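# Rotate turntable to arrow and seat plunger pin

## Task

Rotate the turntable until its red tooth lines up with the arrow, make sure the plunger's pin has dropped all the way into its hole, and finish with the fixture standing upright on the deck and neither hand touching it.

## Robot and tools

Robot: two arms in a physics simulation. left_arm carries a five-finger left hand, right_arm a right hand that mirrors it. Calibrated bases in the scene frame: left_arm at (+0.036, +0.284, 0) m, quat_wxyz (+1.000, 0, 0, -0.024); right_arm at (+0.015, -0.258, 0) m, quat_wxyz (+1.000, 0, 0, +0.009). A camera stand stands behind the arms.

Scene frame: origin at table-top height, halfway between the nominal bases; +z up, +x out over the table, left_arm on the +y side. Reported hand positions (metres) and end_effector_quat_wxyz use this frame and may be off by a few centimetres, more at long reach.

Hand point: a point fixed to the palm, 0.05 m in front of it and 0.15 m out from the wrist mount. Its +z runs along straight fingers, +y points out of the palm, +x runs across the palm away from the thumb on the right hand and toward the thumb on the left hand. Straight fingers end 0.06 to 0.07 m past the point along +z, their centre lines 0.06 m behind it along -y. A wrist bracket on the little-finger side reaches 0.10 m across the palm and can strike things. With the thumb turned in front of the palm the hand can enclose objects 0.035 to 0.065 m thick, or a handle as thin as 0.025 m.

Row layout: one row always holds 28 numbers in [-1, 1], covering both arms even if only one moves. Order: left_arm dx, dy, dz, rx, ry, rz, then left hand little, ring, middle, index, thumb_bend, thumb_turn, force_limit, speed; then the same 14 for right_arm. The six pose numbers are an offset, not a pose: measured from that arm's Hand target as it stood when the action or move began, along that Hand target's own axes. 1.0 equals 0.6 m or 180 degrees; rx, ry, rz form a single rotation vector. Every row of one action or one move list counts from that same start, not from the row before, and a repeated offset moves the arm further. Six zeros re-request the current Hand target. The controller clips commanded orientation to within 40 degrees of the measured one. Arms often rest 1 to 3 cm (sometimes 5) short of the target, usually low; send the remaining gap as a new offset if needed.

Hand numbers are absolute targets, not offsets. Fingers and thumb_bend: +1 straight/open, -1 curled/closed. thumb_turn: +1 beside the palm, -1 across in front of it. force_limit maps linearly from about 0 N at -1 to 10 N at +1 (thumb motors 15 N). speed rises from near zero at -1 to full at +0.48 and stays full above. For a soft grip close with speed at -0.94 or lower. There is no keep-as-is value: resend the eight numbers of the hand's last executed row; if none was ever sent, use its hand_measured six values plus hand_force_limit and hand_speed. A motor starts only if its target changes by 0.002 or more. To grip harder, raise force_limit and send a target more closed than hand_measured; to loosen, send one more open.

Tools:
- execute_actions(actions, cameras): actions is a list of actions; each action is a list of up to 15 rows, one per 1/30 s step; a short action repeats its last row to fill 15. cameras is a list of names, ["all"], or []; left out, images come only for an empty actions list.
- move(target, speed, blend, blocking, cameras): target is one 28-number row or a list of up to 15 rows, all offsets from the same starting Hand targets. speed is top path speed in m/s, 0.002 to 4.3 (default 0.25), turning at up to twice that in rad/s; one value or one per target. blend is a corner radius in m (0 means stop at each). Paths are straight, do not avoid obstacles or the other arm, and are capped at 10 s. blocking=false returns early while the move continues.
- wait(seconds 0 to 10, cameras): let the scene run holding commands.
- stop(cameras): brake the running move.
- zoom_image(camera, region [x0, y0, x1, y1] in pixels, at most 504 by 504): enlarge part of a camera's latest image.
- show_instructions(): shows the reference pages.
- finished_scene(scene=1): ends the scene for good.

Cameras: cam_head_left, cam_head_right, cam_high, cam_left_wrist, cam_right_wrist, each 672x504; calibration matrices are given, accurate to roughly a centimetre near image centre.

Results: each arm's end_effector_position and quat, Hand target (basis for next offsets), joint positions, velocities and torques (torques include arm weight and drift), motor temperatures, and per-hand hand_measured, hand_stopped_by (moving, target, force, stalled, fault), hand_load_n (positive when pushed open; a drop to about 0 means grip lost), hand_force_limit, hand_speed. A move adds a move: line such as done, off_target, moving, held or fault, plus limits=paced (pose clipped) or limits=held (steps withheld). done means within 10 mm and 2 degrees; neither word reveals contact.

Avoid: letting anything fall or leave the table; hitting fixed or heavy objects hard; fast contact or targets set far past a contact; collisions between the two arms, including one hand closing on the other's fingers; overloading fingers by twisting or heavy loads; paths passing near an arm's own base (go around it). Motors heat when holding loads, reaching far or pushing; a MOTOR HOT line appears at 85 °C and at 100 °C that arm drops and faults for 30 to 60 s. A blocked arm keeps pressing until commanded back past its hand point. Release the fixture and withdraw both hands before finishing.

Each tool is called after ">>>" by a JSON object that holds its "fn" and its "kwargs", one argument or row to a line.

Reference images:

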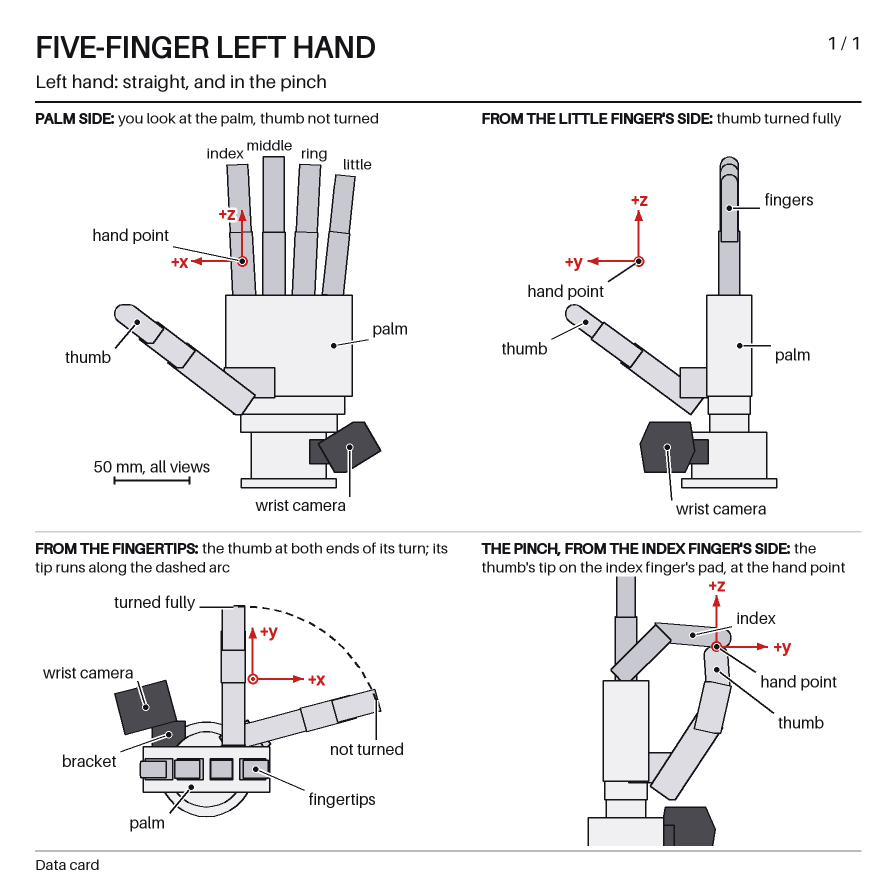

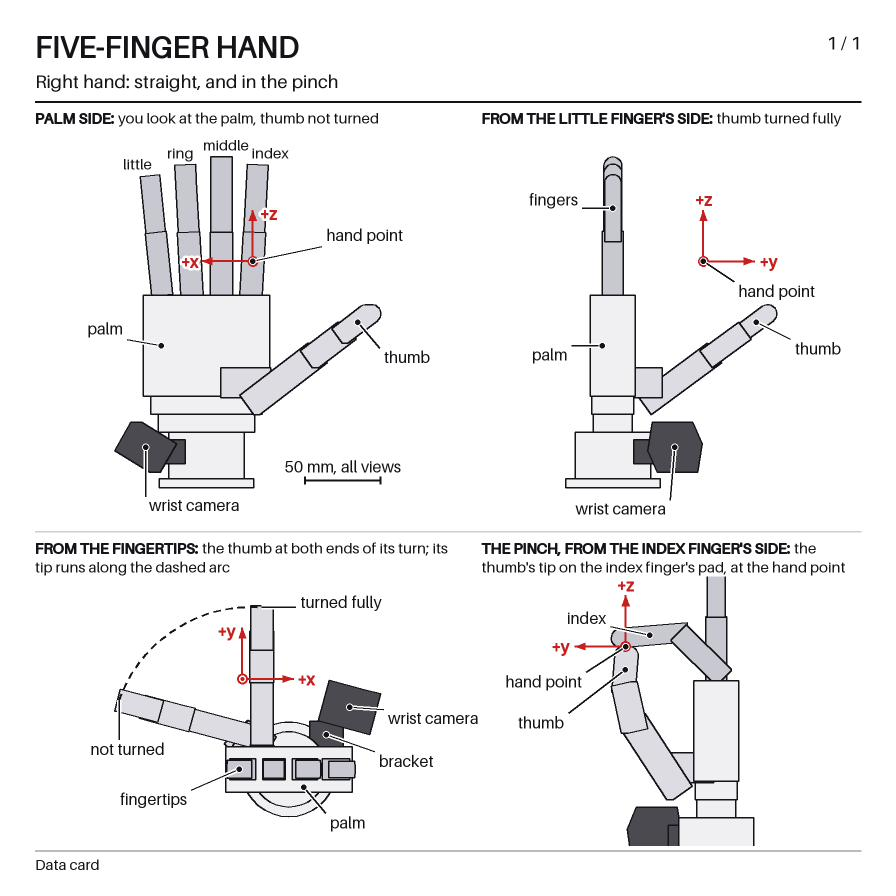

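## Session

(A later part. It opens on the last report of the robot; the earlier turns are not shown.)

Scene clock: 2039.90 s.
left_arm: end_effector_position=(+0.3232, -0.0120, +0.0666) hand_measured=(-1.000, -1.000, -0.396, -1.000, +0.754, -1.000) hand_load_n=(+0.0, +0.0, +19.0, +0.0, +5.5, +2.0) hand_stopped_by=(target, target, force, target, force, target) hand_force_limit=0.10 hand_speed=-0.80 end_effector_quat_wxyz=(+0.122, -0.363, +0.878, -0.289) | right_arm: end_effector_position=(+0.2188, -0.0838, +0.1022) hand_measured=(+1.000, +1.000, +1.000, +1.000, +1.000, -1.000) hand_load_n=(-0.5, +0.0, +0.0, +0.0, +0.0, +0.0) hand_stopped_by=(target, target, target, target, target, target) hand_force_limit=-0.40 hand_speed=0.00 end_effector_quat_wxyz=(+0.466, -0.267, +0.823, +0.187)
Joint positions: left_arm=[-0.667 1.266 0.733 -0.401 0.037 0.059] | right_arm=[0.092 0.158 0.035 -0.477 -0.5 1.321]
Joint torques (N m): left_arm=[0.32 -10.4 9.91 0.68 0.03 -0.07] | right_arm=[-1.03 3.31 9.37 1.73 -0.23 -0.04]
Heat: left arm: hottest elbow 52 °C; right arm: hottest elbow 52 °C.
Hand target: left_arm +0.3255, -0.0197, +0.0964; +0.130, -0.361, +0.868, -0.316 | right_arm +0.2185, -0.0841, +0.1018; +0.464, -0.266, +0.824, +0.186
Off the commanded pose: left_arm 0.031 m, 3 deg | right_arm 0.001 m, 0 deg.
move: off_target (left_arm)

>>> {"fn": "wait", "kwargs": {
  "seconds": 0,
  "cameras": ["cam_high", "cam_head_left", "cam_head_right"]
}}

>>> {"fn": "zoom_image", "kwargs": {
  "camera": "cam_high",
  "region": [240, 100, 400, 260]
}}

>>> {"fn": "zoom_image", "kwargs": {
  "camera": "cam_head_right",
  "region": [200, 200, 320, 320]
}}

Scene clock: 2138.70 s.
left_arm: end_effector_position=(+0.3232, -0.0120, +0.0666) hand_measured=(-1.000, -1.000, -0.396, -1.000, +0.754, -1.000) hand_load_n=(+0.5, +0.5, +19.0, +0.0, +5.0, +2.0) hand_stopped_by=(target, target, force, target, force, target) hand_force_limit=0.10 hand_speed=-0.80 end_effector_quat_wxyz=(+0.122, -0.363, +0.878, -0.289) | right_arm: end_effector_position=(+0.2188, -0.0838, +0.1022) hand_measured=(+1.000, +1.000, +1.000, +1.000, +1.000, -1.000) hand_load_n=(-0.5, -0.5, +0.0, +0.0, +0.0, -0.5) hand_stopped_by=(target, target, target, target, target, target) hand_force_limit=-0.40 hand_speed=0.00 end_effector_quat_wxyz=(+0.466, -0.267, +0.823, +0.187)
Joint positions: left_arm=[-0.667 1.266 0.733 -0.401 0.037 0.059] | right_arm=[0.092 0.158 0.035 -0.477 -0.5 1.321]
Joint torques (N m): left_arm=[0.32 -10.52 9.91 0.69 0.02 -0.07] | right_arm=[-1.14 3.25 9.39 1.73 -0.23 -0.05]
Heat: left arm: hottest elbow 52 °C; right arm: hottest elbow 52 °C.
Hand target: left_arm +0.3255, -0.0197, +0.0964; +0.130, -0.361, +0.868, -0.316 | right_arm +0.2185, -0.0841, +0.1018; +0.464, -0.266, +0.824, +0.186
Off the commanded pose: left_arm 0.031 m, 3 deg | right_arm 0.001 m, 0 deg.
Images, in order (width x height): cam_head_left 672x504, cam_head_right 672x504, cam_high 672x504.

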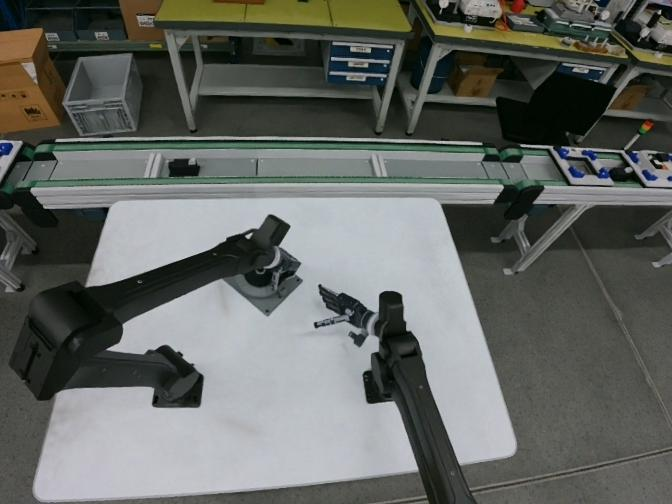

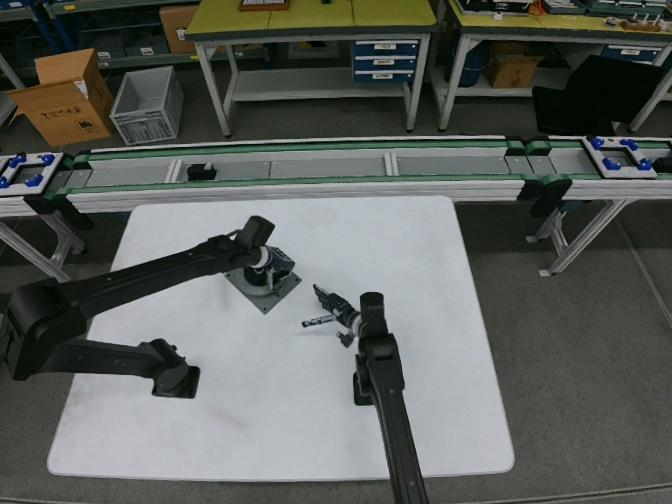

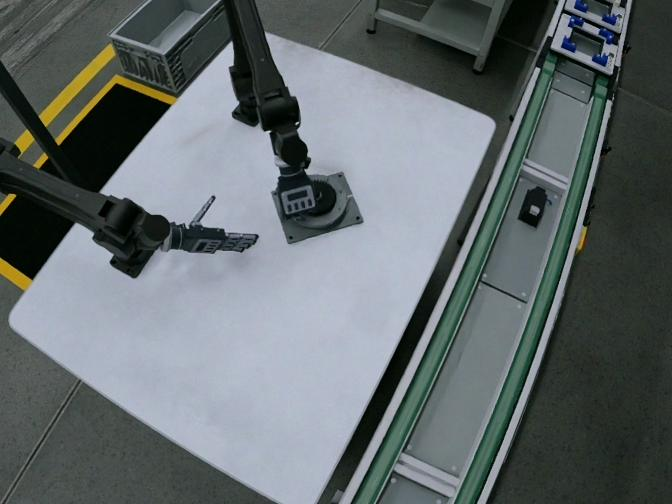

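Scaled by 3.150 from the camera's 672x504 image, which has a finer 960x720 frame.

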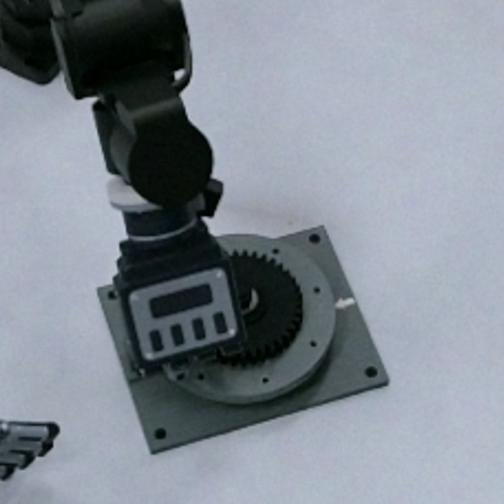

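Scaled by 4.200 from the camera's 672x504 image, which has a finer 960x720 frame.

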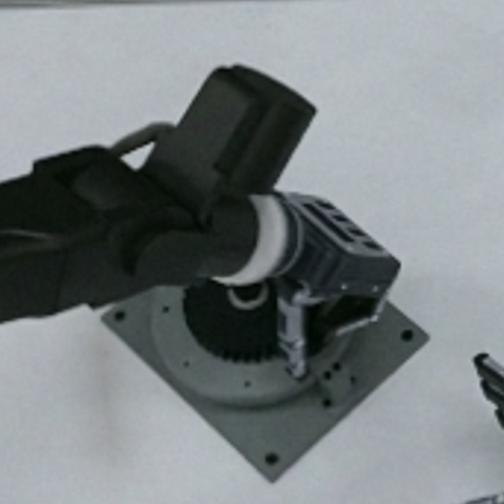

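>>> {"fn": "move", "kwargs": {
  "target": [0,0,0,0,0,0,-1,-1,-0.40,-1,0.50,-1,0.1,-0.8,-0.1212,-0.0128,-0.0245,-0.0437,0.0832,-0.1953,1,1,1,1,1,-1,-0.4,0],
  "speed": 0.2
}}

Scene clock: 2267.60 s.
left_arm: end_effector_position=(+0.3232, -0.0120, +0.0666) hand_measured=(-1.000, -1.000, -0.396, -1.000, +0.754, -1.000) hand_load_n=(+0.0, +0.0, +19.0, +0.0, +5.5, +2.5) hand_stopped_by=(target, target, force, target, force, target) hand_force_limit=0.10 hand_speed=-0.80 end_effector_quat_wxyz=(+0.122, -0.363, +0.878, -0.289) | right_arm: end_effector_position=(+0.2320, -0.0827, +0.1466) hand_measured=(+1.000, +1.000, +1.000, +1.000, +1.000, -1.000) hand_load_n=(+0.0, +0.0, +0.0, +0.0, +0.0, +0.0) hand_stopped_by=(target, target, target, target, target, target) hand_force_limit=-0.40 hand_speed=0.00 end_effector_quat_wxyz=(+0.353, -0.547, +0.756, +0.066)
Joint positions: left_arm=[-0.667 1.266 0.733 -0.401 0.037 0.059] | right_arm=[0.169 0.638 0.476 -0.778 -0.403 0.638]
Joint torques (N m): left_arm=[0.32 -10.46 9.91 0.68 0.03 -0.07] | right_arm=[-0.38 0.79 13.49 1.43 -0.27 -0.11]
Heat: left arm: hottest elbow 52 °C; right arm: hottest elbow 52 °C.
Hand target: left_arm +0.3255, -0.0197, +0.0964; +0.130, -0.361, +0.868, -0.316 | right_arm +0.2445, -0.0789, +0.1715; +0.369, -0.554, +0.744, +0.057
Off the commanded pose: left_arm 0.031 m, 3 deg | right_arm 0.028 m, 3 deg.
move: off_target (left_arm, right_arm)

>>> {"fn": "move", "kwargs": {
  "target": [0,0,0,0,0,0,-1,-1,-0.40,-1,0.50,-1,0.1,-0.8,0.0897,-0.1732,-0.0647,-0.1338,0.0067,-0.2208,1,1,1,1,1,-1,-0.4,0],
  "speed": 0.2
}}

Scene clock: 2283.73 s.
left_arm: end_effector_position=(+0.3232, -0.0120, +0.0666) hand_measured=(-1.000, -1.000, -0.396, -1.000, +0.754, -1.000) hand_load_n=(+0.0, +0.0, +19.0, +0.0, +5.5, +2.0) hand_stopped_by=(target, target, force, target, force, target) hand_force_limit=0.10 hand_speed=-0.80 end_effector_quat_wxyz=(+0.122, -0.363, +0.878, -0.289) | right_arm: end_effector_position=(+0.2926, -0.1759, +0.1862) hand_measured=(+1.000, +1.000, +1.000, +1.000, +1.000, -1.000) hand_load_n=(+0.0, +0.0, +0.0, +0.0, -0.5, +0.0) hand_stopped_by=(target, target, target, target, target, target) hand_force_limit=-0.40 hand_speed=0.00 end_effector_quat_wxyz=(-0.230, +0.834, -0.493, -0.090)
Joint positions: left_arm=[-0.667 1.266 0.733 -0.401 0.037 0.059] | right_arm=[-0.045 1.205 1.016 -1.309 -0.494 -0.512]
Joint torques (N m): left_arm=[0.32 -10.46 9.91 0.68 0.02 -0.07] | right_arm=[-1.85 -5.25 12.22 0.47 -0.37 -0.12]
Motor temperatures (°C): left_arm=[30 31 52 27 29 30] | right_arm=[27 29 55 26 28 29]
Heat: left arm: hottest elbow 52 °C; right arm: hottest elbow 55 °C.
Hand target: left_arm +0.3255, -0.0197, +0.0964; +0.130, -0.361, +0.868, -0.316 | right_arm +0.3095, -0.1796, +0.2002; -0.238, +0.836, -0.488, -0.074
Off the commanded pose: left_arm 0.031 m, 3 deg | right_arm 0.022 m, 2 deg.
move: off_target (left_arm, right_arm)

>>> {"fn": "move", "kwargs": {
  "target": [0,0,0,0,0,0,-1,-1,-0.40,-1,0.50,-1,0.1,-0.8,0.0490,-0.1630,0.0662,-0.0534,-0.0364,-0.2411,1,1,1,1,1,-1,-0.4,0],
  "speed": 0.2,
  "cameras": ["cam_right_wrist","cam_high","cam_head_right"]
}}

Scene clock: 2296.83 s.
left_arm: end_effector_position=(+0.3232, -0.0120, +0.0666) hand_measured=(-1.000, -1.000, -0.396, -1.000, +0.754, -1.000) hand_load_n=(+0.0, +0.5, +19.0, +0.0, +5.5, +2.5) hand_stopped_by=(target, target, force, target, force, target) hand_force_limit=0.10 hand_speed=-0.80 end_effector_quat_wxyz=(+0.122, -0.363, +0.878, -0.289) | right_arm: end_effector_position=(+0.3965, -0.1483, +0.1757) hand_measured=(+1.000, +1.000, +1.000, +1.000, +1.000, -1.000) hand_load_n=(+0.0, +0.0, +0.0, +0.0, +0.0, +0.0) hand_stopped_by=(target, target, target, target, target, target) hand_force_limit=-0.40 hand_speed=0.00 end_effector_quat_wxyz=(-0.202, +0.967, -0.135, -0.081)
Joint positions: left_arm=[-0.667 1.266 0.733 -0.401 0.037 0.059] | right_arm=[0.149 1.55 1.367 -1.424 -0.438 -1.135]
Joint velocities: left_arm=[within noise] | right_arm=[-0.015 -0.044 -0.007 -0.012 -0.007 0.007]
Joint torques (N m): left_arm=[0.26 -10.52 9.89 0.68 0.03 -0.08] | right_arm=[-0.56 -9.93 11.96 0.25 -0.3 -0.13]
Motor temperatures (°C): left_arm=[30 31 52 27 29 30] | right_arm=[27 29 56 26 28 29]
Heat: left arm: hottest elbow 52 °C; right arm: hottest elbow 56 °C.
Hand target: left_arm +0.3255, -0.0197, +0.0964; +0.130, -0.361, +0.868, -0.316 | right_arm +0.4124, -0.1439, +0.1867; -0.206, +0.968, -0.123, -0.067
Off the commanded pose: left_arm 0.031 m, 3 deg | right_arm 0.020 m, 2 deg.
move: off_target (left_arm, right_arm)
camera_calibration:
cam_right_wrist: T_world_to_cam=[[-0.0327784, -0.910759, -0.411635, -0.0515941], [-0.82329, -0.20891, 0.527779, 0.208374], [-0.566674, 0.356195, -0.742971, 0.52079], [0, 0, 0, 1]] pos_world=[0.464979, -0.188961, 0.255718]
Images, in order (width x height): cam_head_right 672x504, cam_high 672x504, cam_right_wrist 672x504.

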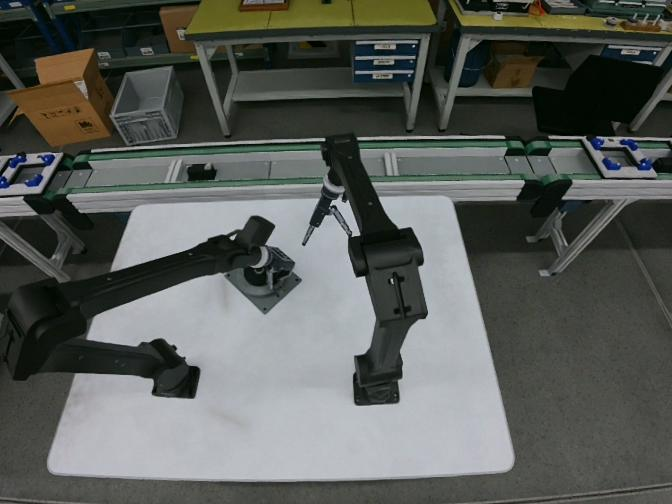

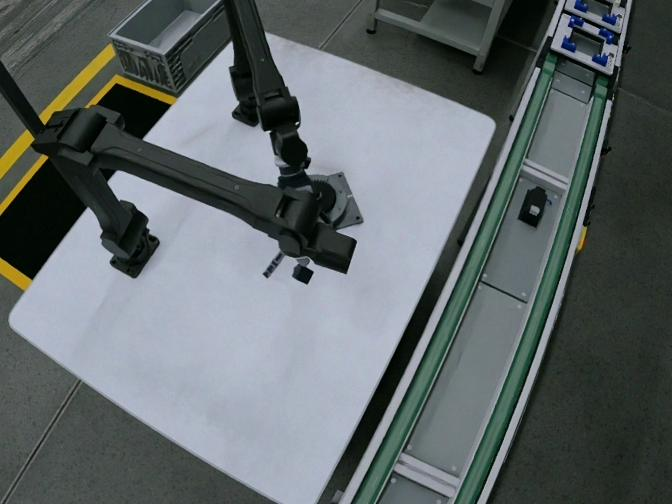

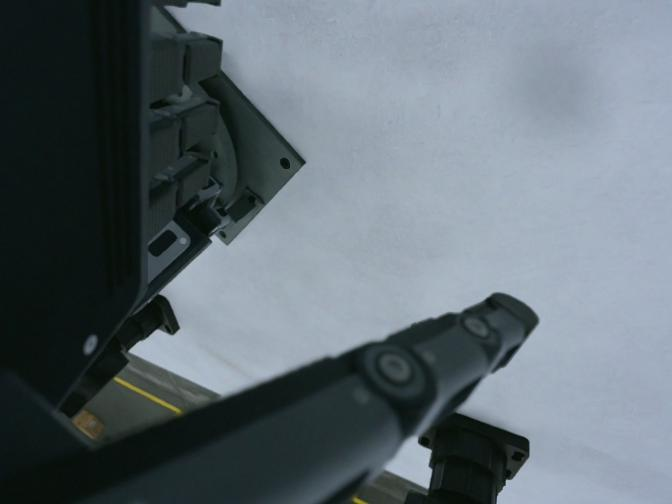

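>>> {"fn": "move", "kwargs": {
  "target": [0,0,0,0,0,0,-1,-1,-0.40,-1,0.50,-1,0.1,-0.8,0.0845,-0.1353,0.1545,0.0056,-0.0528,-0.2317,1,1,1,1,1,-1,-0.4,0],
  "speed": 0.15,
  "cameras": ["cam_right_wrist","cam_high","cam_head_right","cam_left_wrist"]
}}

Scene clock: 2309.53 s.
left_arm: end_effector_position=(+0.3232, -0.0120, +0.0666) hand_measured=(-1.000, -1.000, -0.396, -1.000, +0.754, -1.000) hand_load_n=(+0.0, +0.0, +19.0, +0.0, +5.5, +2.5) hand_stopped_by=(target, target, force, target, force, target) hand_force_limit=0.10 hand_speed=-0.80 end_effector_quat_wxyz=(+0.122, -0.363, +0.878, -0.289) | right_arm: end_effector_position=(+0.4605, -0.0532, +0.1155) hand_measured=(+1.000, +1.000, +1.000, +1.000, +1.000, -1.000) hand_load_n=(+0.0, +0.0, +0.0, +0.0, +0.0, +0.0) hand_stopped_by=(target, target, target, target, target, target) hand_force_limit=-0.40 hand_speed=0.00 end_effector_quat_wxyz=(-0.231, +0.941, +0.234, -0.080)
Joint positions: left_arm=[-0.667 1.266 0.733 -0.401 0.037 0.059] | right_arm=[0.345 1.795 1.537 -1.427 -0.483 -1.724]
Joint torques (N m): left_arm=[0.32 -10.46 9.89 0.69 0.03 -0.07] | right_arm=[0.09 -13.1 11.54 0.1 -0.45 -0.16]
Motor temperatures (°C): left_arm=[30 31 52 27 29 30] | right_arm=[27 29 55 26 28 29]
Heat: left arm: hottest elbow 52 °C; right arm: hottest elbow 55 °C.
Hand target: left_arm +0.3255, -0.0197, +0.0964; +0.130, -0.361, +0.868, -0.316 | right_arm +0.4752, -0.0442, +0.1246; -0.234, +0.938, +0.246, -0.067
Off the commanded pose: left_arm 0.031 m, 3 deg | right_arm 0.020 m, 2 deg.
move: off_target (left_arm, right_arm)
camera_calibration:
cam_left_wrist: T_world_to_cam=[[0.388494, -0.715457, 0.580684, -0.176643], [-0.916288, -0.233337, 0.32553, 0.264461], [-0.0974079, -0.65854, -0.746215, 0.186392], [0, 0, 0, 1]] pos_world=[0.329103, 0.0580742, 0.155572]
cam_right_wrist: T_world_to_cam=[[0.620843, -0.629643, -0.467016, -0.267366], [-0.525329, -0.77634, 0.348319, 0.166123], [-0.58188, 0.029086, -0.812755, 0.476124], [0, 0, 0, 1]] pos_world=[0.530309, -0.0532257, 0.204244]
Images, in order (width x height): cam_head_right 672x504, cam_high 672x504, cam_left_wrist 672x504, cam_right_wrist 672x504.

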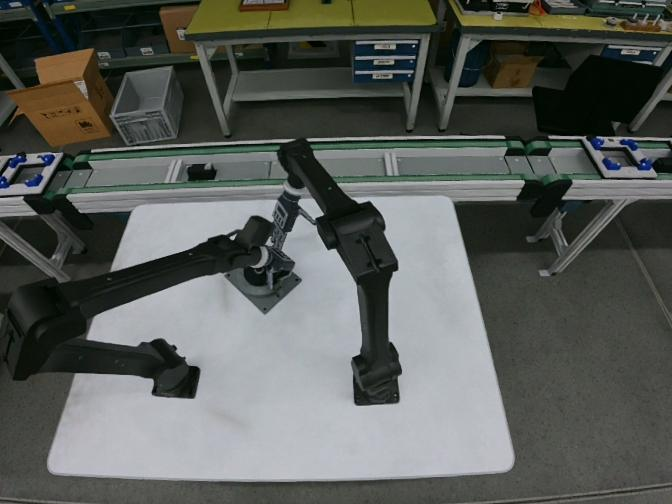

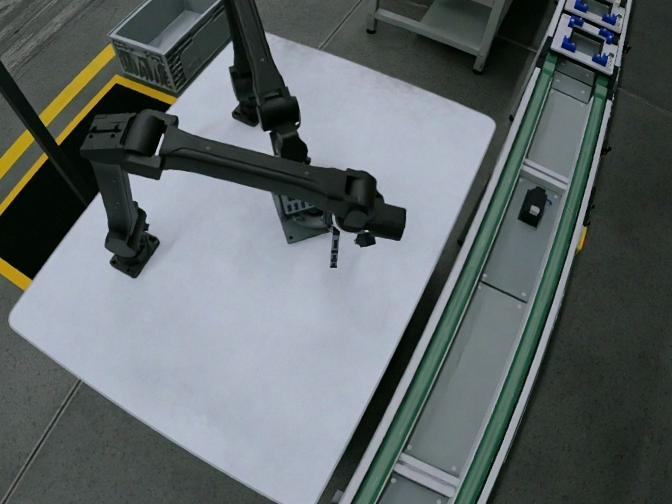

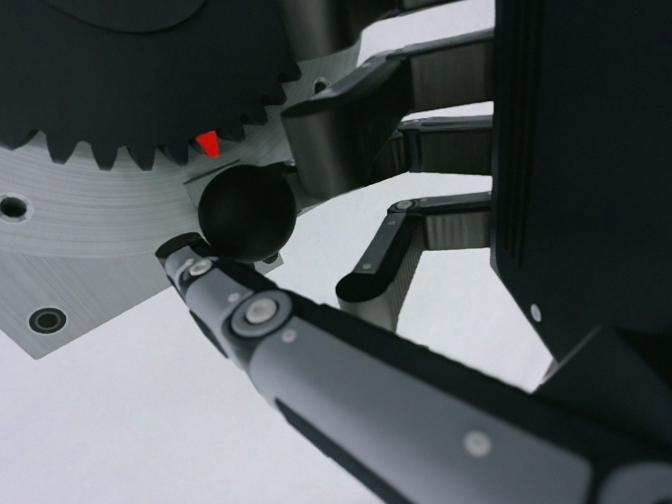

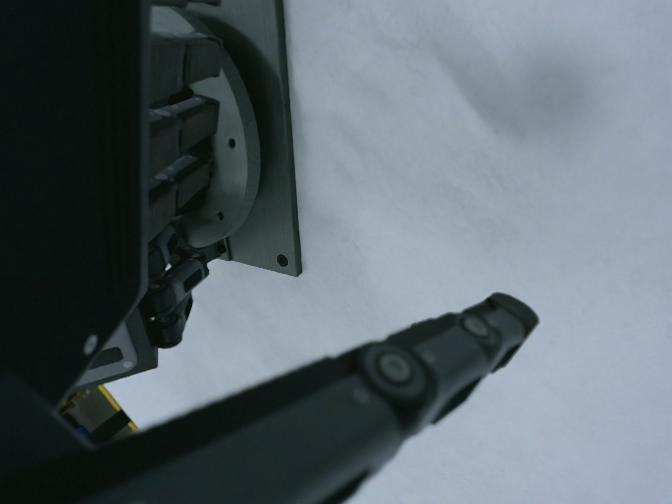

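>>> {"fn": "zoom_image", "kwargs": {
  "camera": "cam_head_right",
  "region": [210, 190, 330, 310]
}}

>>> {"fn": "zoom_image", "kwargs": {
  "camera": "cam_right_wrist",
  "region": [140, 0, 300, 350]
}}

>>> {"fn": "wait", "kwargs": {
  "seconds": 0,
  "cameras": ["cam_head_left"]
}}

>>> {"fn": "zoom_image", "kwargs": {
  "camera": "cam_head_left",
  "region": [210, 190, 330, 310]
}}

Scaled by 4.200 from the camera's 672x504 image, which has a finer 960x720 frame.

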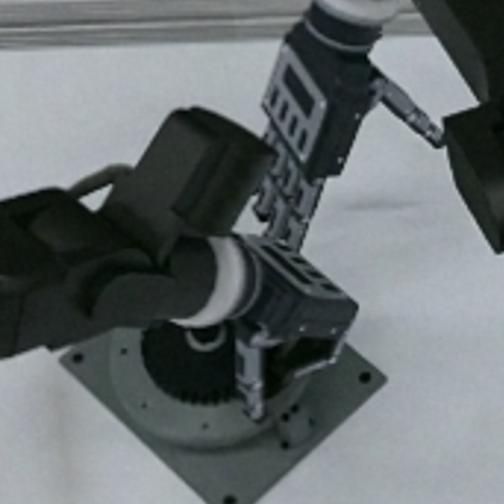

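Scaled by 1.440 from the camera's 672x504 image, which has a finer 960x720 frame.

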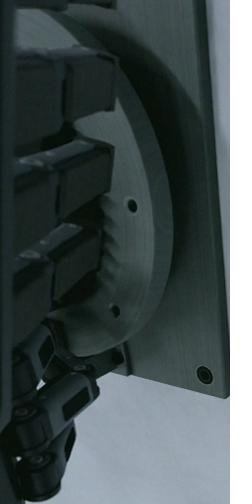

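Scene clock: 2317.13 s.
left_arm: end_effector_position=(+0.3232, -0.0120, +0.0666) hand_measured=(-1.000, -1.000, -0.396, -1.000, +0.754, -1.000) hand_load_n=(+0.0, +0.0, +19.0, +0.5, +5.5, +2.5) hand_stopped_by=(target, target, force, target, force, target) hand_force_limit=0.10 hand_speed=-0.80 end_effector_quat_wxyz=(+0.122, -0.363, +0.878, -0.289) | right_arm: end_effector_position=(+0.4606, -0.0532, +0.1154) hand_measured=(+1.000, +1.000, +1.000, +1.000, +1.000, -1.000) hand_load_n=(+0.0, +0.0, +0.0, +0.0, +0.0, +0.0) hand_stopped_by=(target, target, target, target, target, target) hand_force_limit=-0.40 hand_speed=0.00 end_effector_quat_wxyz=(-0.232, +0.941, +0.235, -0.080)
Joint positions: left_arm=[-0.667 1.266 0.733 -0.401 0.037 0.059] | right_arm=[0.345 1.795 1.537 -1.427 -0.483 -1.725]
Joint torques (N m): left_arm=[0.32 -10.46 9.91 0.68 0.03 -0.07] | right_arm=[-0.5 -13.04 11.52 0.1 -0.46 -0.15]
Motor temperatures (°C): left_arm=[30 31 52 27 29 30] | right_arm=[27 30 56 26 28 29]
Heat: left arm: hottest elbow 52 °C; right arm: hottest elbow 56 °C.
Hand target: left_arm +0.3255, -0.0197, +0.0964; +0.130, -0.361, +0.868, -0.316 | right_arm +0.4752, -0.0442, +0.1246; -0.234, +0.938, +0.246, -0.067
Off the commanded pose: left_arm 0.031 m, 3 deg | right_arm 0.020 m, 2 deg.
Images, in order (width x height): cam_head_left 672x504.

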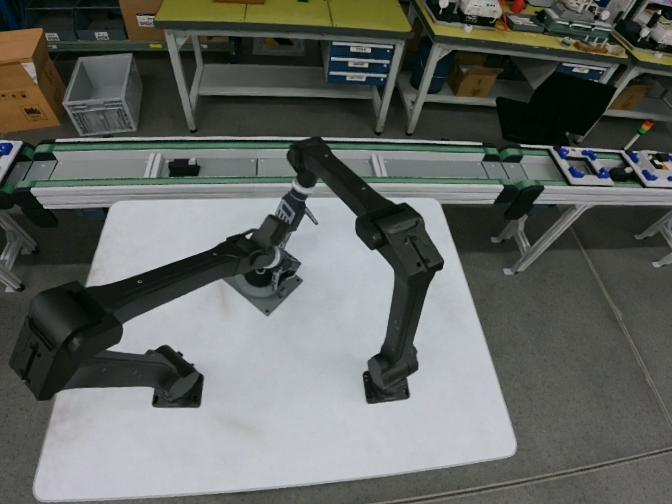

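Scaled by 4.200 from the camera's 672x504 image, which has a finer 960x720 frame.

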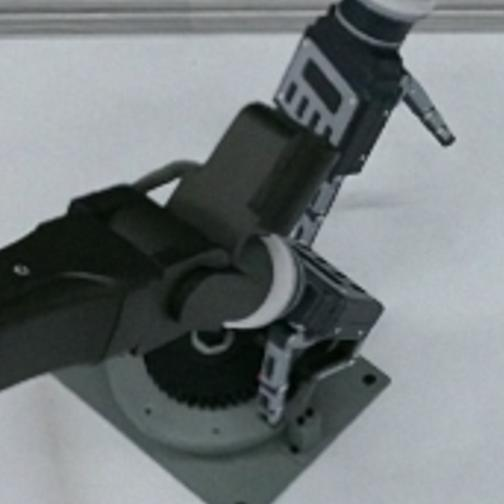

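>>> {"fn": "wait", "kwargs": {
  "seconds": 0,
  "cameras": ["cam_high", "cam_right_wrist"]
}}

>>> {"fn": "zoom_image", "kwargs": {
  "camera": "cam_high",
  "region": [260, 140, 400, 260]
}}

>>> {"fn": "zoom_image", "kwargs": {
  "camera": "cam_right_wrist",
  "region": [140, 0, 290, 150]
}}

>>> {"fn": "zoom_image", "kwargs": {
  "camera": "cam_right_wrist",
  "region": [140, 130, 290, 280]
}}

Scene clock: 2321.07 s.
left_arm: end_effector_position=(+0.3232, -0.0120, +0.0666) hand_measured=(-1.000, -1.000, -0.396, -1.000, +0.754, -1.000) hand_load_n=(+0.0, +0.0, +19.0, +0.0, +5.5, +2.0) hand_stopped_by=(target, target, force, target, force, target) hand_force_limit=0.10 hand_speed=-0.80 end_effector_quat_wxyz=(+0.122, -0.363, +0.878, -0.289) | right_arm: end_effector_position=(+0.4606, -0.0532, +0.1154) hand_measured=(+1.000, +1.000, +1.000, +1.000, +1.000, -1.000) hand_load_n=(+0.0, +0.0, +0.0, +0.0, +0.0, +0.0) hand_stopped_by=(target, target, target, target, target, target) hand_force_limit=-0.40 hand_speed=0.00 end_effector_quat_wxyz=(-0.232, +0.941, +0.235, -0.080)
Joint positions: left_arm=[-0.667 1.266 0.733 -0.401 0.037 0.059] | right_arm=[0.345 1.795 1.537 -1.427 -0.483 -1.725]
Joint torques (N m): left_arm=[0.32 -10.46 9.91 0.68 0.03 -0.07] | right_arm=[-0.44 -12.98 11.55 0.1 -0.45 -0.15]
Motor temperatures (°C): left_arm=[30 31 52 27 29 30] | right_arm=[27 30 57 26 28 29]
Heat: left arm: hottest elbow 52 °C; right arm: hottest elbow 57 °C.
Hand target: left_arm +0.3255, -0.0197, +0.0964; +0.130, -0.361, +0.868, -0.316 | right_arm +0.4752, -0.0442, +0.1246; -0.234, +0.938, +0.246, -0.067
Off the commanded pose: left_arm 0.031 m, 3 deg | right_arm 0.020 m, 2 deg.
camera_calibration:
cam_right_wrist: T_world_to_cam=[[0.621396, -0.629112, -0.466996, -0.267636], [-0.524901, -0.776777, 0.347988, 0.16594], [-0.581676, 0.0288883, -0.812908, 0.476037], [0, 0, 0, 1]] pos_world=[0.530309, -0.0532262, 0.204244]
Images, in order (width x height): cam_high 672x504, cam_right_wrist 672x504.

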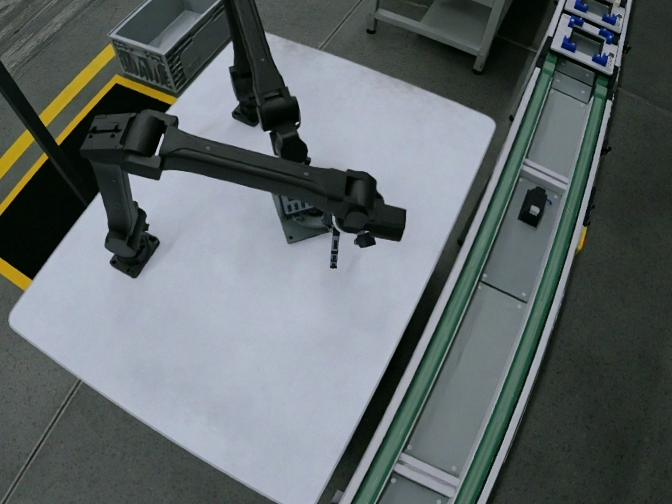

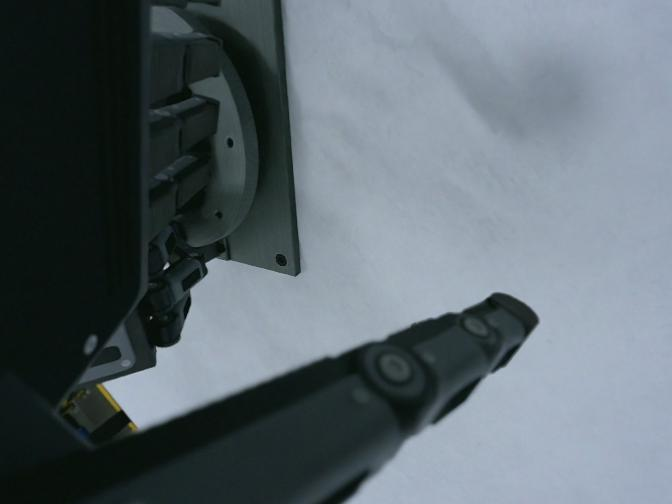

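Scaled by 3.600 from the camera's 672x504 image, which has a finer 960x720 frame.

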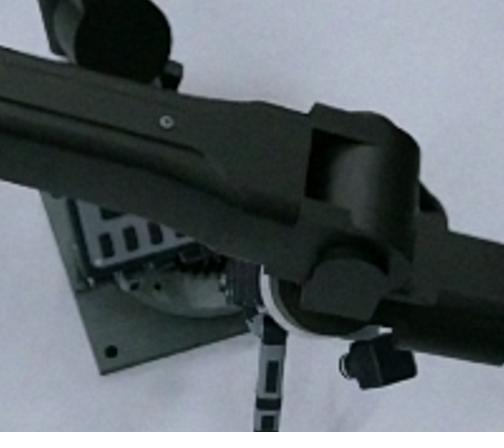

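Scaled by 3.360 from the camera's 672x504 image, which has a finer 960x720 frame.

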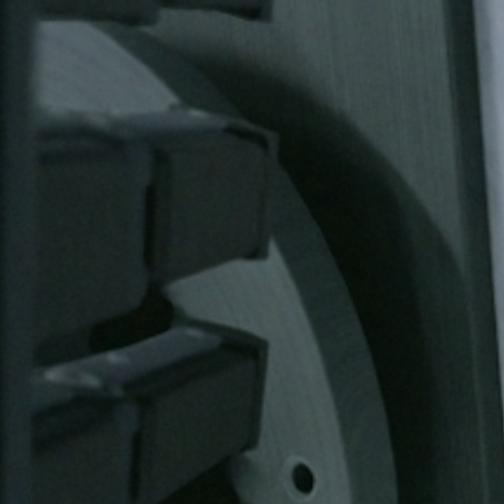

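Scaled by 3.360 from the camera's 672x504 image, which has a finer 960x720 frame.

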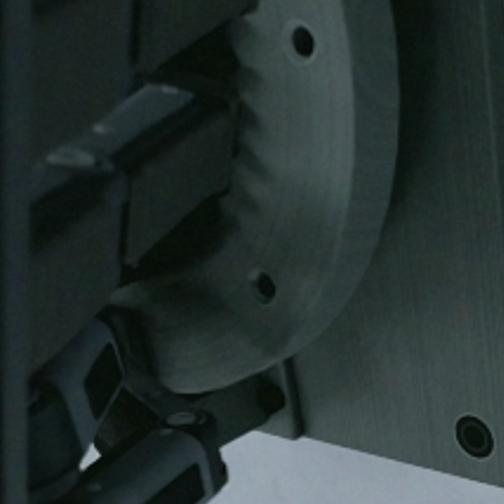

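>>> {"fn": "move", "kwargs": {
  "target": [0,0,0,0,0,0,-1,-1,-0.40,-1,0.50,-1,0.1,-0.8,0.0130,-0.0172,0.0888,0,0,0,1,1,1,1,1,-1,-0.4,0],
  "speed": 0.06,
  "cameras": ["cam_right_wrist","cam_left_wrist"]
}}

>>> {"fn": "zoom_image", "kwargs": {
  "camera": "cam_right_wrist",
  "region": [140, 100, 290, 250]
}}

Scene clock: 2397.47 s.
left_arm: end_effector_position=(+0.3232, -0.0120, +0.0666) hand_measured=(-1.000, -1.000, -0.396, -1.000, +0.754, -1.000) hand_load_n=(+0.0, +0.0, +18.5, +0.0, +5.5, +2.0) hand_stopped_by=(target, target, force, target, force, target) hand_force_limit=0.10 hand_speed=-0.80 end_effector_quat_wxyz=(+0.122, -0.363, +0.878, -0.289) | right_arm: end_effector_position=(+0.4646, -0.0151, +0.0889) hand_measured=(+1.000, +1.000, +1.000, +1.000, +1.000, -1.000) hand_load_n=(+0.0, +0.0, +0.0, +0.0, -0.5, -0.5) hand_stopped_by=(target, target, target, target, target, target) hand_force_limit=-0.40 hand_speed=0.00 end_effector_quat_wxyz=(-0.234, +0.938, +0.248, -0.064)
Joint positions: left_arm=[-0.667 1.266 0.733 -0.401 0.037 0.059] | right_arm=[0.408 1.831 1.52 -1.312 -0.488 -1.674]
Joint torques (N m): left_arm=[0.32 -10.46 9.91 0.68 0.03 -0.07] | right_arm=[-0.32 -13.51 7.6 0.95 -0.42 0.05]
Motor temperatures (°C): left_arm=[30 31 52 27 29 30] | right_arm=[27 33 58 26 29 29]
Heat: left arm: hottest elbow 52 °C; right arm: hottest elbow 58 °C.
Hand target: left_arm +0.3255, -0.0197, +0.0964; +0.130, -0.361, +0.868, -0.316 | right_arm +0.4649, -0.0106, +0.0825; -0.234, +0.938, +0.246, -0.067
Off the commanded pose: left_arm 0.031 m, 3 deg | right_arm 0.008 m, 0 deg.
move: off_target (left_arm)
camera_calibration:
cam_left_wrist: T_world_to_cam=[[0.388494, -0.715457, 0.580684, -0.176643], [-0.916288, -0.233337, 0.32553, 0.264461], [-0.0974079, -0.65854, -0.746215, 0.186392], [0, 0, 0, 1]] pos_world=[0.329103, 0.0580742, 0.155572]
cam_right_wrist: T_world_to_cam=[[0.648665, -0.609965, -0.455167, -0.271929], [-0.522403, -0.791764, 0.316552, 0.208322], [-0.55347, 0.0324447, -0.832237, 0.444405], [0, 0, 0, 1]] pos_world=[0.531183, -0.0153443, 0.180133]
Images, in order (width x height): cam_left_wrist 672x504, cam_right_wrist 672x504.

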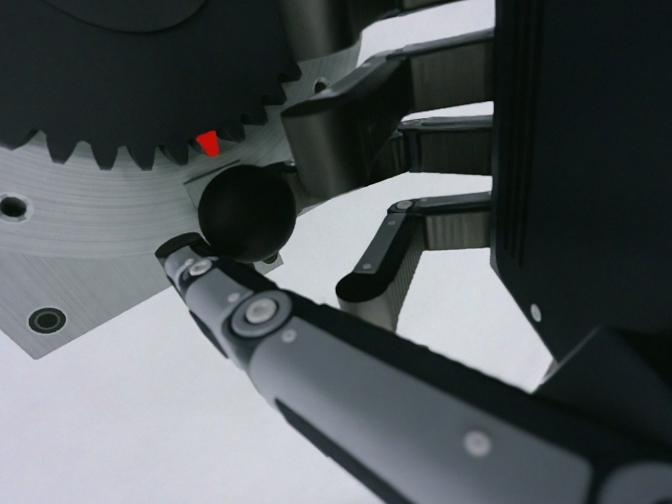

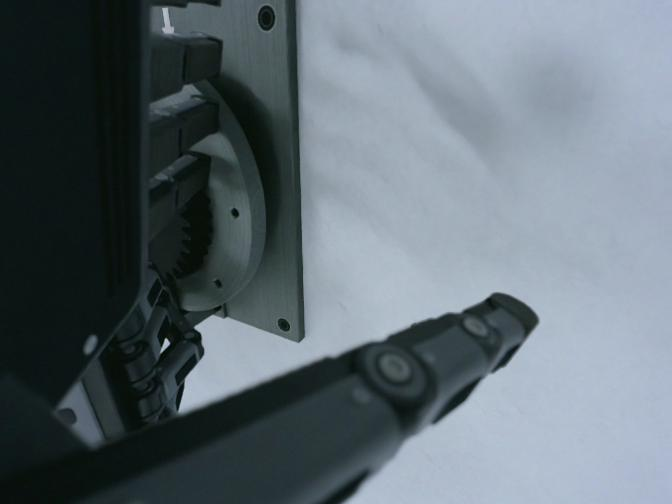

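Scaled by 3.360 from the camera's 672x504 image, which has a finer 960x720 frame.

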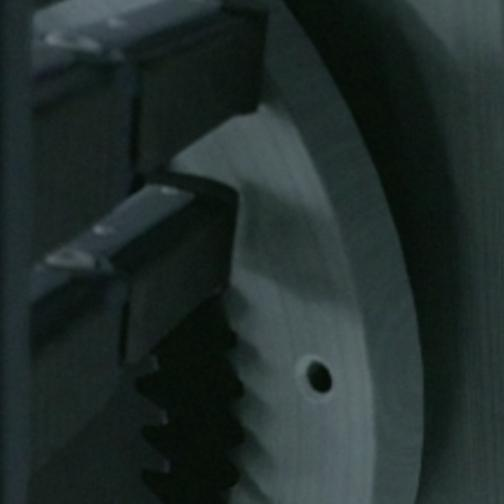

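>>> {"fn": "move", "kwargs": {
  "target": [0,0,0,0,0,0,-1,-1,-0.40,-1,0.50,-1,0.1,-0.8,0,0.0051,0.0095,0,0,0,1,1,1,1,1,-1,-0.4,0],
  "speed": 0.05,
  "cameras": ["cam_right_wrist"]
}}

>>> {"fn": "zoom_image", "kwargs": {
  "camera": "cam_right_wrist",
  "region": [140, 100, 290, 250]
}}

Scene clock: 2416.63 s.
left_arm: end_effector_position=(+0.3232, -0.0120, +0.0666) hand_measured=(-1.000, -1.000, -0.396, -1.000, +0.754, -1.000) hand_load_n=(+0.0, +0.5, +18.5, +0.0, +5.5, +2.0) hand_stopped_by=(target, target, force, target, force, target) hand_force_limit=0.10 hand_speed=-0.80 end_effector_quat_wxyz=(+0.122, -0.363, +0.878, -0.289) | right_arm: end_effector_position=(+0.4642, -0.0140, +0.0875) hand_measured=(+1.000, +1.000, +1.000, +1.000, +1.000, -1.000) hand_load_n=(+0.0, +0.0, +0.0, +0.0, +0.0, +0.0) hand_stopped_by=(target, target, target, target, target, target) hand_force_limit=-0.40 hand_speed=0.00 end_effector_quat_wxyz=(-0.237, +0.937, +0.247, -0.063)
Joint positions: left_arm=[-0.667 1.266 0.733 -0.401 0.037 0.059] | right_arm=[0.408 1.831 1.516 -1.306 -0.494 -1.673]
Joint torques (N m): left_arm=[0.32 -10.52 9.91 0.69 0.03 -0.07] | right_arm=[-0.38 -13.22 7.12 1.35 -0.23 0.03]
Heat: left arm: hottest elbow 52 °C; right arm: hottest elbow 54 °C.
Hand target: left_arm +0.3255, -0.0197, +0.0964; +0.130, -0.361, +0.868, -0.316 | right_arm +0.4647, -0.0107, +0.0760; -0.234, +0.938, +0.246, -0.067
Off the commanded pose: left_arm 0.031 m, 3 deg | right_arm 0.012 m, 1 deg.
move: off_target (left_arm, right_arm)
camera_calibration:
cam_right_wrist: T_world_to_cam=[[0.647135, -0.60872, -0.458995, -0.270613], [-0.523611, -0.792477, 0.312749, 0.210233], [-0.55412, 0.037944, -0.831572, 0.443371], [0, 0, 0, 1]] pos_world=[0.530884, -0.0149462, 0.178735]
Images, in order (width x height): cam_right_wrist 672x504.

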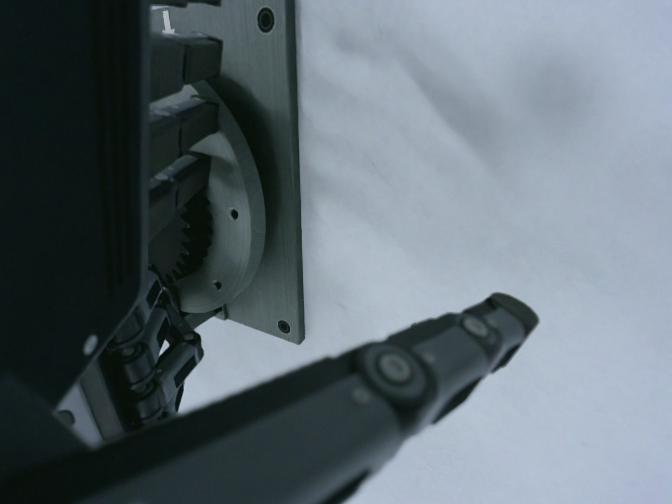

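Scaled by 3.360 from the camera's 672x504 image, which has a finer 960x720 frame.

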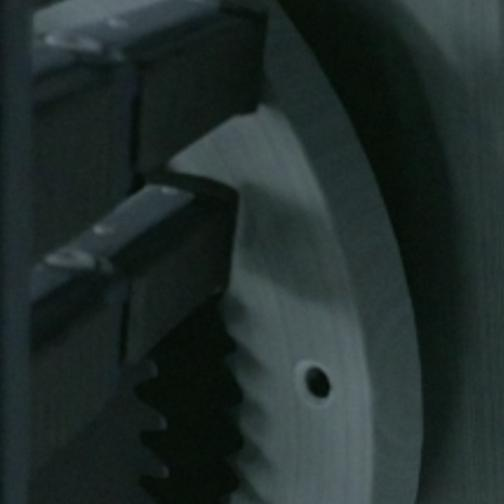

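>>> {"fn": "execute_actions", "kwargs": {
  "actions": [
    [[0,0,0,0,0,0,-1,-1,-0.40,-1,0.50,-1,0.1,-0.8,0,0,0,0,0,0,-0.2,-0.2,-0.2,1,1,-1,-0.4,-0.3]],
    [[0,0,0,0,0,0,-1,-1,-0.40,-1,0.50,-1,0.1,-0.8,0,0,0,0,0,0,-0.2,-0.2,-0.2,1,1,-1,-0.4,-0.3]]
  ],
  "cameras": ["cam_right_wrist"]
}}

>>> {"fn": "zoom_image", "kwargs": {
  "camera": "cam_right_wrist",
  "region": [140, 100, 290, 250]
}}

Scene clock: 2426.83 s.
left_arm: end_effector_position=(+0.3232, -0.0120, +0.0666) hand_measured=(-1.000, -1.000, -0.396, -1.000, +0.754, -1.000) hand_load_n=(+0.0, +0.0, +18.5, +0.0, +5.5, +2.0) hand_stopped_by=(target, target, force, target, force, target) hand_force_limit=0.10 hand_speed=-0.80 end_effector_quat_wxyz=(+0.122, -0.363, +0.878, -0.289) | right_arm: end_effector_position=(+0.4632, -0.0122, +0.0879) hand_measured=(-0.200, -0.200, +0.944, +1.000, +1.000, -1.000) hand_load_n=(+0.0, +0.0, +4.0, -1.5, +0.0, +0.0) hand_stopped_by=(target, target, force, target, target, target) hand_force_limit=-0.40 hand_speed=-0.30 end_effector_quat_wxyz=(-0.241, +0.937, +0.246, -0.064)
Joint positions: left_arm=[-0.667 1.266 0.733 -0.401 0.037 0.059] | right_arm=[0.409 1.831 1.516 -1.306 -0.502 -1.671]
Joint torques (N m): left_arm=[0.32 -10.46 9.91 0.69 0.03 -0.07] | right_arm=[-0.5 -13.1 7.06 1.32 0.07 0]
Motor temperatures (°C): left_arm=[30 31 52 27 29 30] | right_arm=[27 32 53 26 29 29]
Heat: left arm: hottest elbow 52 °C; right arm: hottest elbow 53 °C.
Hand target: left_arm +0.3255, -0.0197, +0.0964; +0.130, -0.361, +0.868, -0.316 | right_arm +0.4647, -0.0107, +0.0760; -0.234, +0.938, +0.246, -0.067
Off the commanded pose: left_arm 0.031 m, 3 deg | right_arm 0.012 m, 1 deg.
camera_calibration:
cam_right_wrist: T_world_to_cam=[[0.644393, -0.606453, -0.465803, -0.266855], [-0.523398, -0.793882, 0.309526, 0.211232], [-0.557505, 0.0443443, -0.828988, 0.444425], [0, 0, 0, 1]] pos_world=[0.530287, -0.0138491, 0.178739]
Images, in order (width x height): cam_right_wrist 672x504.

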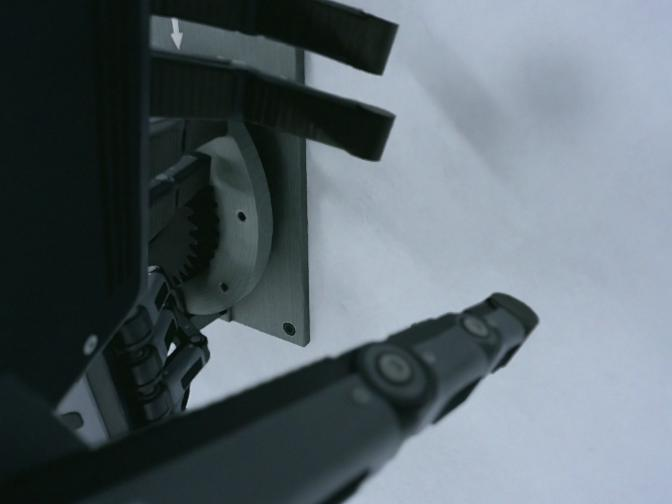

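Scaled by 3.360 from the camera's 672x504 image, which has a finer 960x720 frame.

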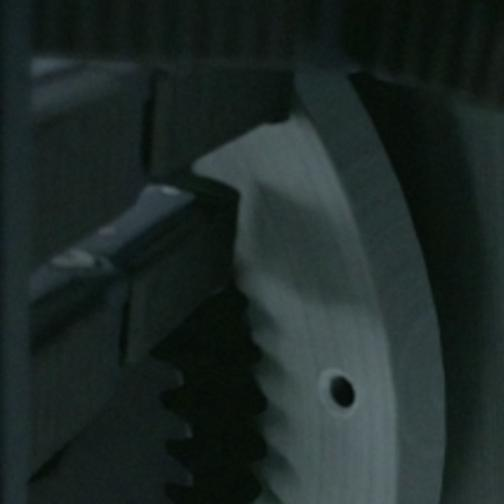

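>>> {"fn": "move", "kwargs": {
  "target": [0,0,0,0,0,0,-1,-1,-0.40,-1,0.50,-1,0.1,-0.8,0.0062,-0.0235,-0.0573,0,0,0,-0.2,-0.2,1,1,1,-1,-0.4,-0.3],
  "speed": 0.06
}}

Scene clock: 2434.17 s.
left_arm: end_effector_position=(+0.3232, -0.0120, +0.0666) hand_measured=(-1.000, -1.000, -0.396, -1.000, +0.754, -1.000) hand_load_n=(+0.0, +0.0, +18.0, +0.0, +6.0, +2.0) hand_stopped_by=(target, target, force, target, force, target) hand_force_limit=0.10 hand_speed=-0.80 end_effector_quat_wxyz=(+0.122, -0.363, +0.878, -0.289) | right_arm: end_effector_position=(+0.4547, -0.0188, +0.0973) hand_measured=(-0.200, -0.200, +1.000, +1.000, +1.000, -1.000) hand_load_n=(+0.0, +0.0, +0.0, +0.0, +0.0, +0.0) hand_stopped_by=(target, target, target, target, target, target) hand_force_limit=-0.40 hand_speed=-0.30 end_effector_quat_wxyz=(-0.231, +0.939, +0.241, -0.086)
Joint positions: left_arm=[-0.667 1.266 0.733 -0.401 0.037 0.059] | right_arm=[0.409 1.831 1.537 -1.374 -0.489 -1.671]
Joint torques (N m): left_arm=[0.32 -10.46 9.89 0.68 0.03 -0.07] | right_arm=[-1.03 -14.51 11.41 0.09 -0.36 -0.06]
Heat: left arm: hottest elbow 52 °C; right arm: hottest elbow 52 °C.
Hand target: left_arm +0.3255, -0.0197, +0.0964; +0.130, -0.361, +0.868, -0.316 | right_arm +0.4701, -0.0119, +0.1129; -0.234, +0.938, +0.246, -0.067
Off the commanded pose: left_arm 0.031 m, 3 deg | right_arm 0.023 m, 2 deg.
move: off_target (left_arm, right_arm)

>>> {"fn": "execute_actions", "kwargs": {
  "actions": [
    [[0,0,0,0,0,0,-1,-1,-0.40,-1,0.50,-1,0.1,-0.8,0,0,0,0,0,0,-0.2,-0.2,-0.2,1,1,-1,-0.4,-0.3]],
    [[0,0,0,0,0,0,-1,-1,-0.40,-1,0.50,-1,0.1,-0.8,0,0,0,0,0,0,-0.2,-0.2,-0.2,1,1,-1,-0.4,-0.3]]
  ],
  "cameras": ["cam_right_wrist"]
}}

>>> {"fn": "zoom_image", "kwargs": {
  "camera": "cam_right_wrist",
  "region": [140, 60, 290, 210]
}}

Scene clock: 2439.77 s.
left_arm: end_effector_position=(+0.3232, -0.0120, +0.0666) hand_measured=(-1.000, -1.000, -0.396, -1.000, +0.754, -1.000) hand_load_n=(+0.0, +0.0, +18.5, +0.0, +6.0, +2.0) hand_stopped_by=(target, target, force, target, force, target) hand_force_limit=0.10 hand_speed=-0.80 end_effector_quat_wxyz=(+0.122, -0.363, +0.878, -0.289) | right_arm: end_effector_position=(+0.4546, -0.0188, +0.0973) hand_measured=(-0.200, -0.200, -0.200, +1.000, +1.000, -1.000) hand_load_n=(+0.0, +0.0, +0.0, +0.0, +0.0, +0.0) hand_stopped_by=(target, target, target, target, target, target) hand_force_limit=-0.40 hand_speed=-0.30 end_effector_quat_wxyz=(-0.231, +0.939, +0.241, -0.086)
Joint positions: left_arm=[-0.667 1.266 0.733 -0.401 0.037 0.059] | right_arm=[0.409 1.831 1.537 -1.375 -0.489 -1.671]
Joint torques (N m): left_arm=[0.32 -10.46 9.91 0.68 0.03 -0.07] | right_arm=[-0.97 -14.51 11.41 0.13 -0.36 -0.05]
Heat: left arm: hottest elbow 52 °C; right arm: hottest elbow 53 °C.
Hand target: left_arm +0.3255, -0.0197, +0.0964; +0.130, -0.361, +0.868, -0.316 | right_arm +0.4701, -0.0120, +0.1129; -0.234, +0.938, +0.246, -0.067
Off the commanded pose: left_arm 0.031 m, 3 deg | right_arm 0.023 m, 2 deg.
camera_calibration:
cam_right_wrist: T_world_to_cam=[[0.626961, -0.620339, -0.471275, -0.252716], [-0.509995, -0.784113, 0.353655, 0.188357], [-0.588919, 0.0186207, -0.807978, 0.459492], [0, 0, 0, 1]] pos_world=[0.525108, -0.0176328, 0.185548]
Images, in order (width x height): cam_right_wrist 672x504.

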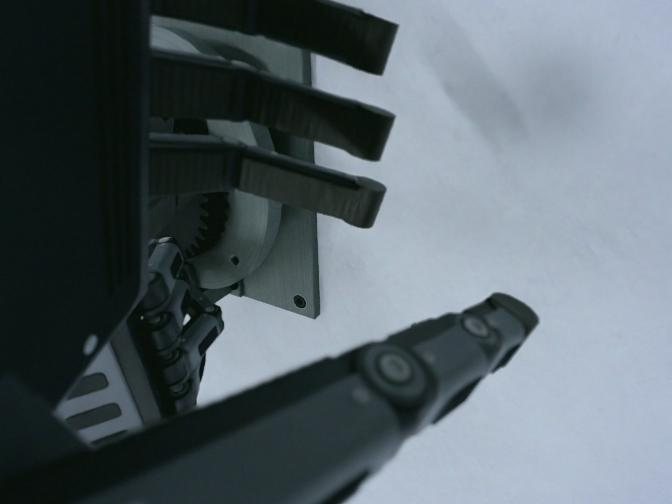

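Scaled by 3.360 from the camera's 672x504 image, which has a finer 960x720 frame.

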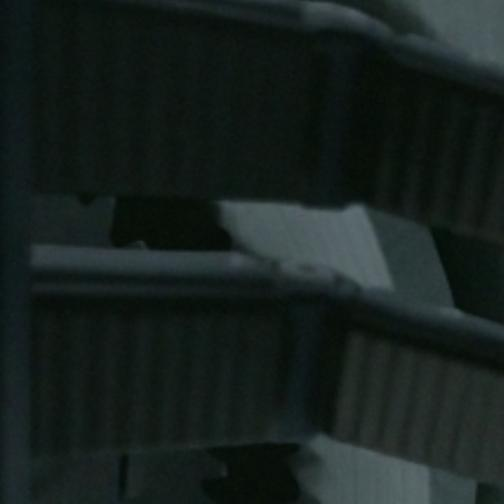

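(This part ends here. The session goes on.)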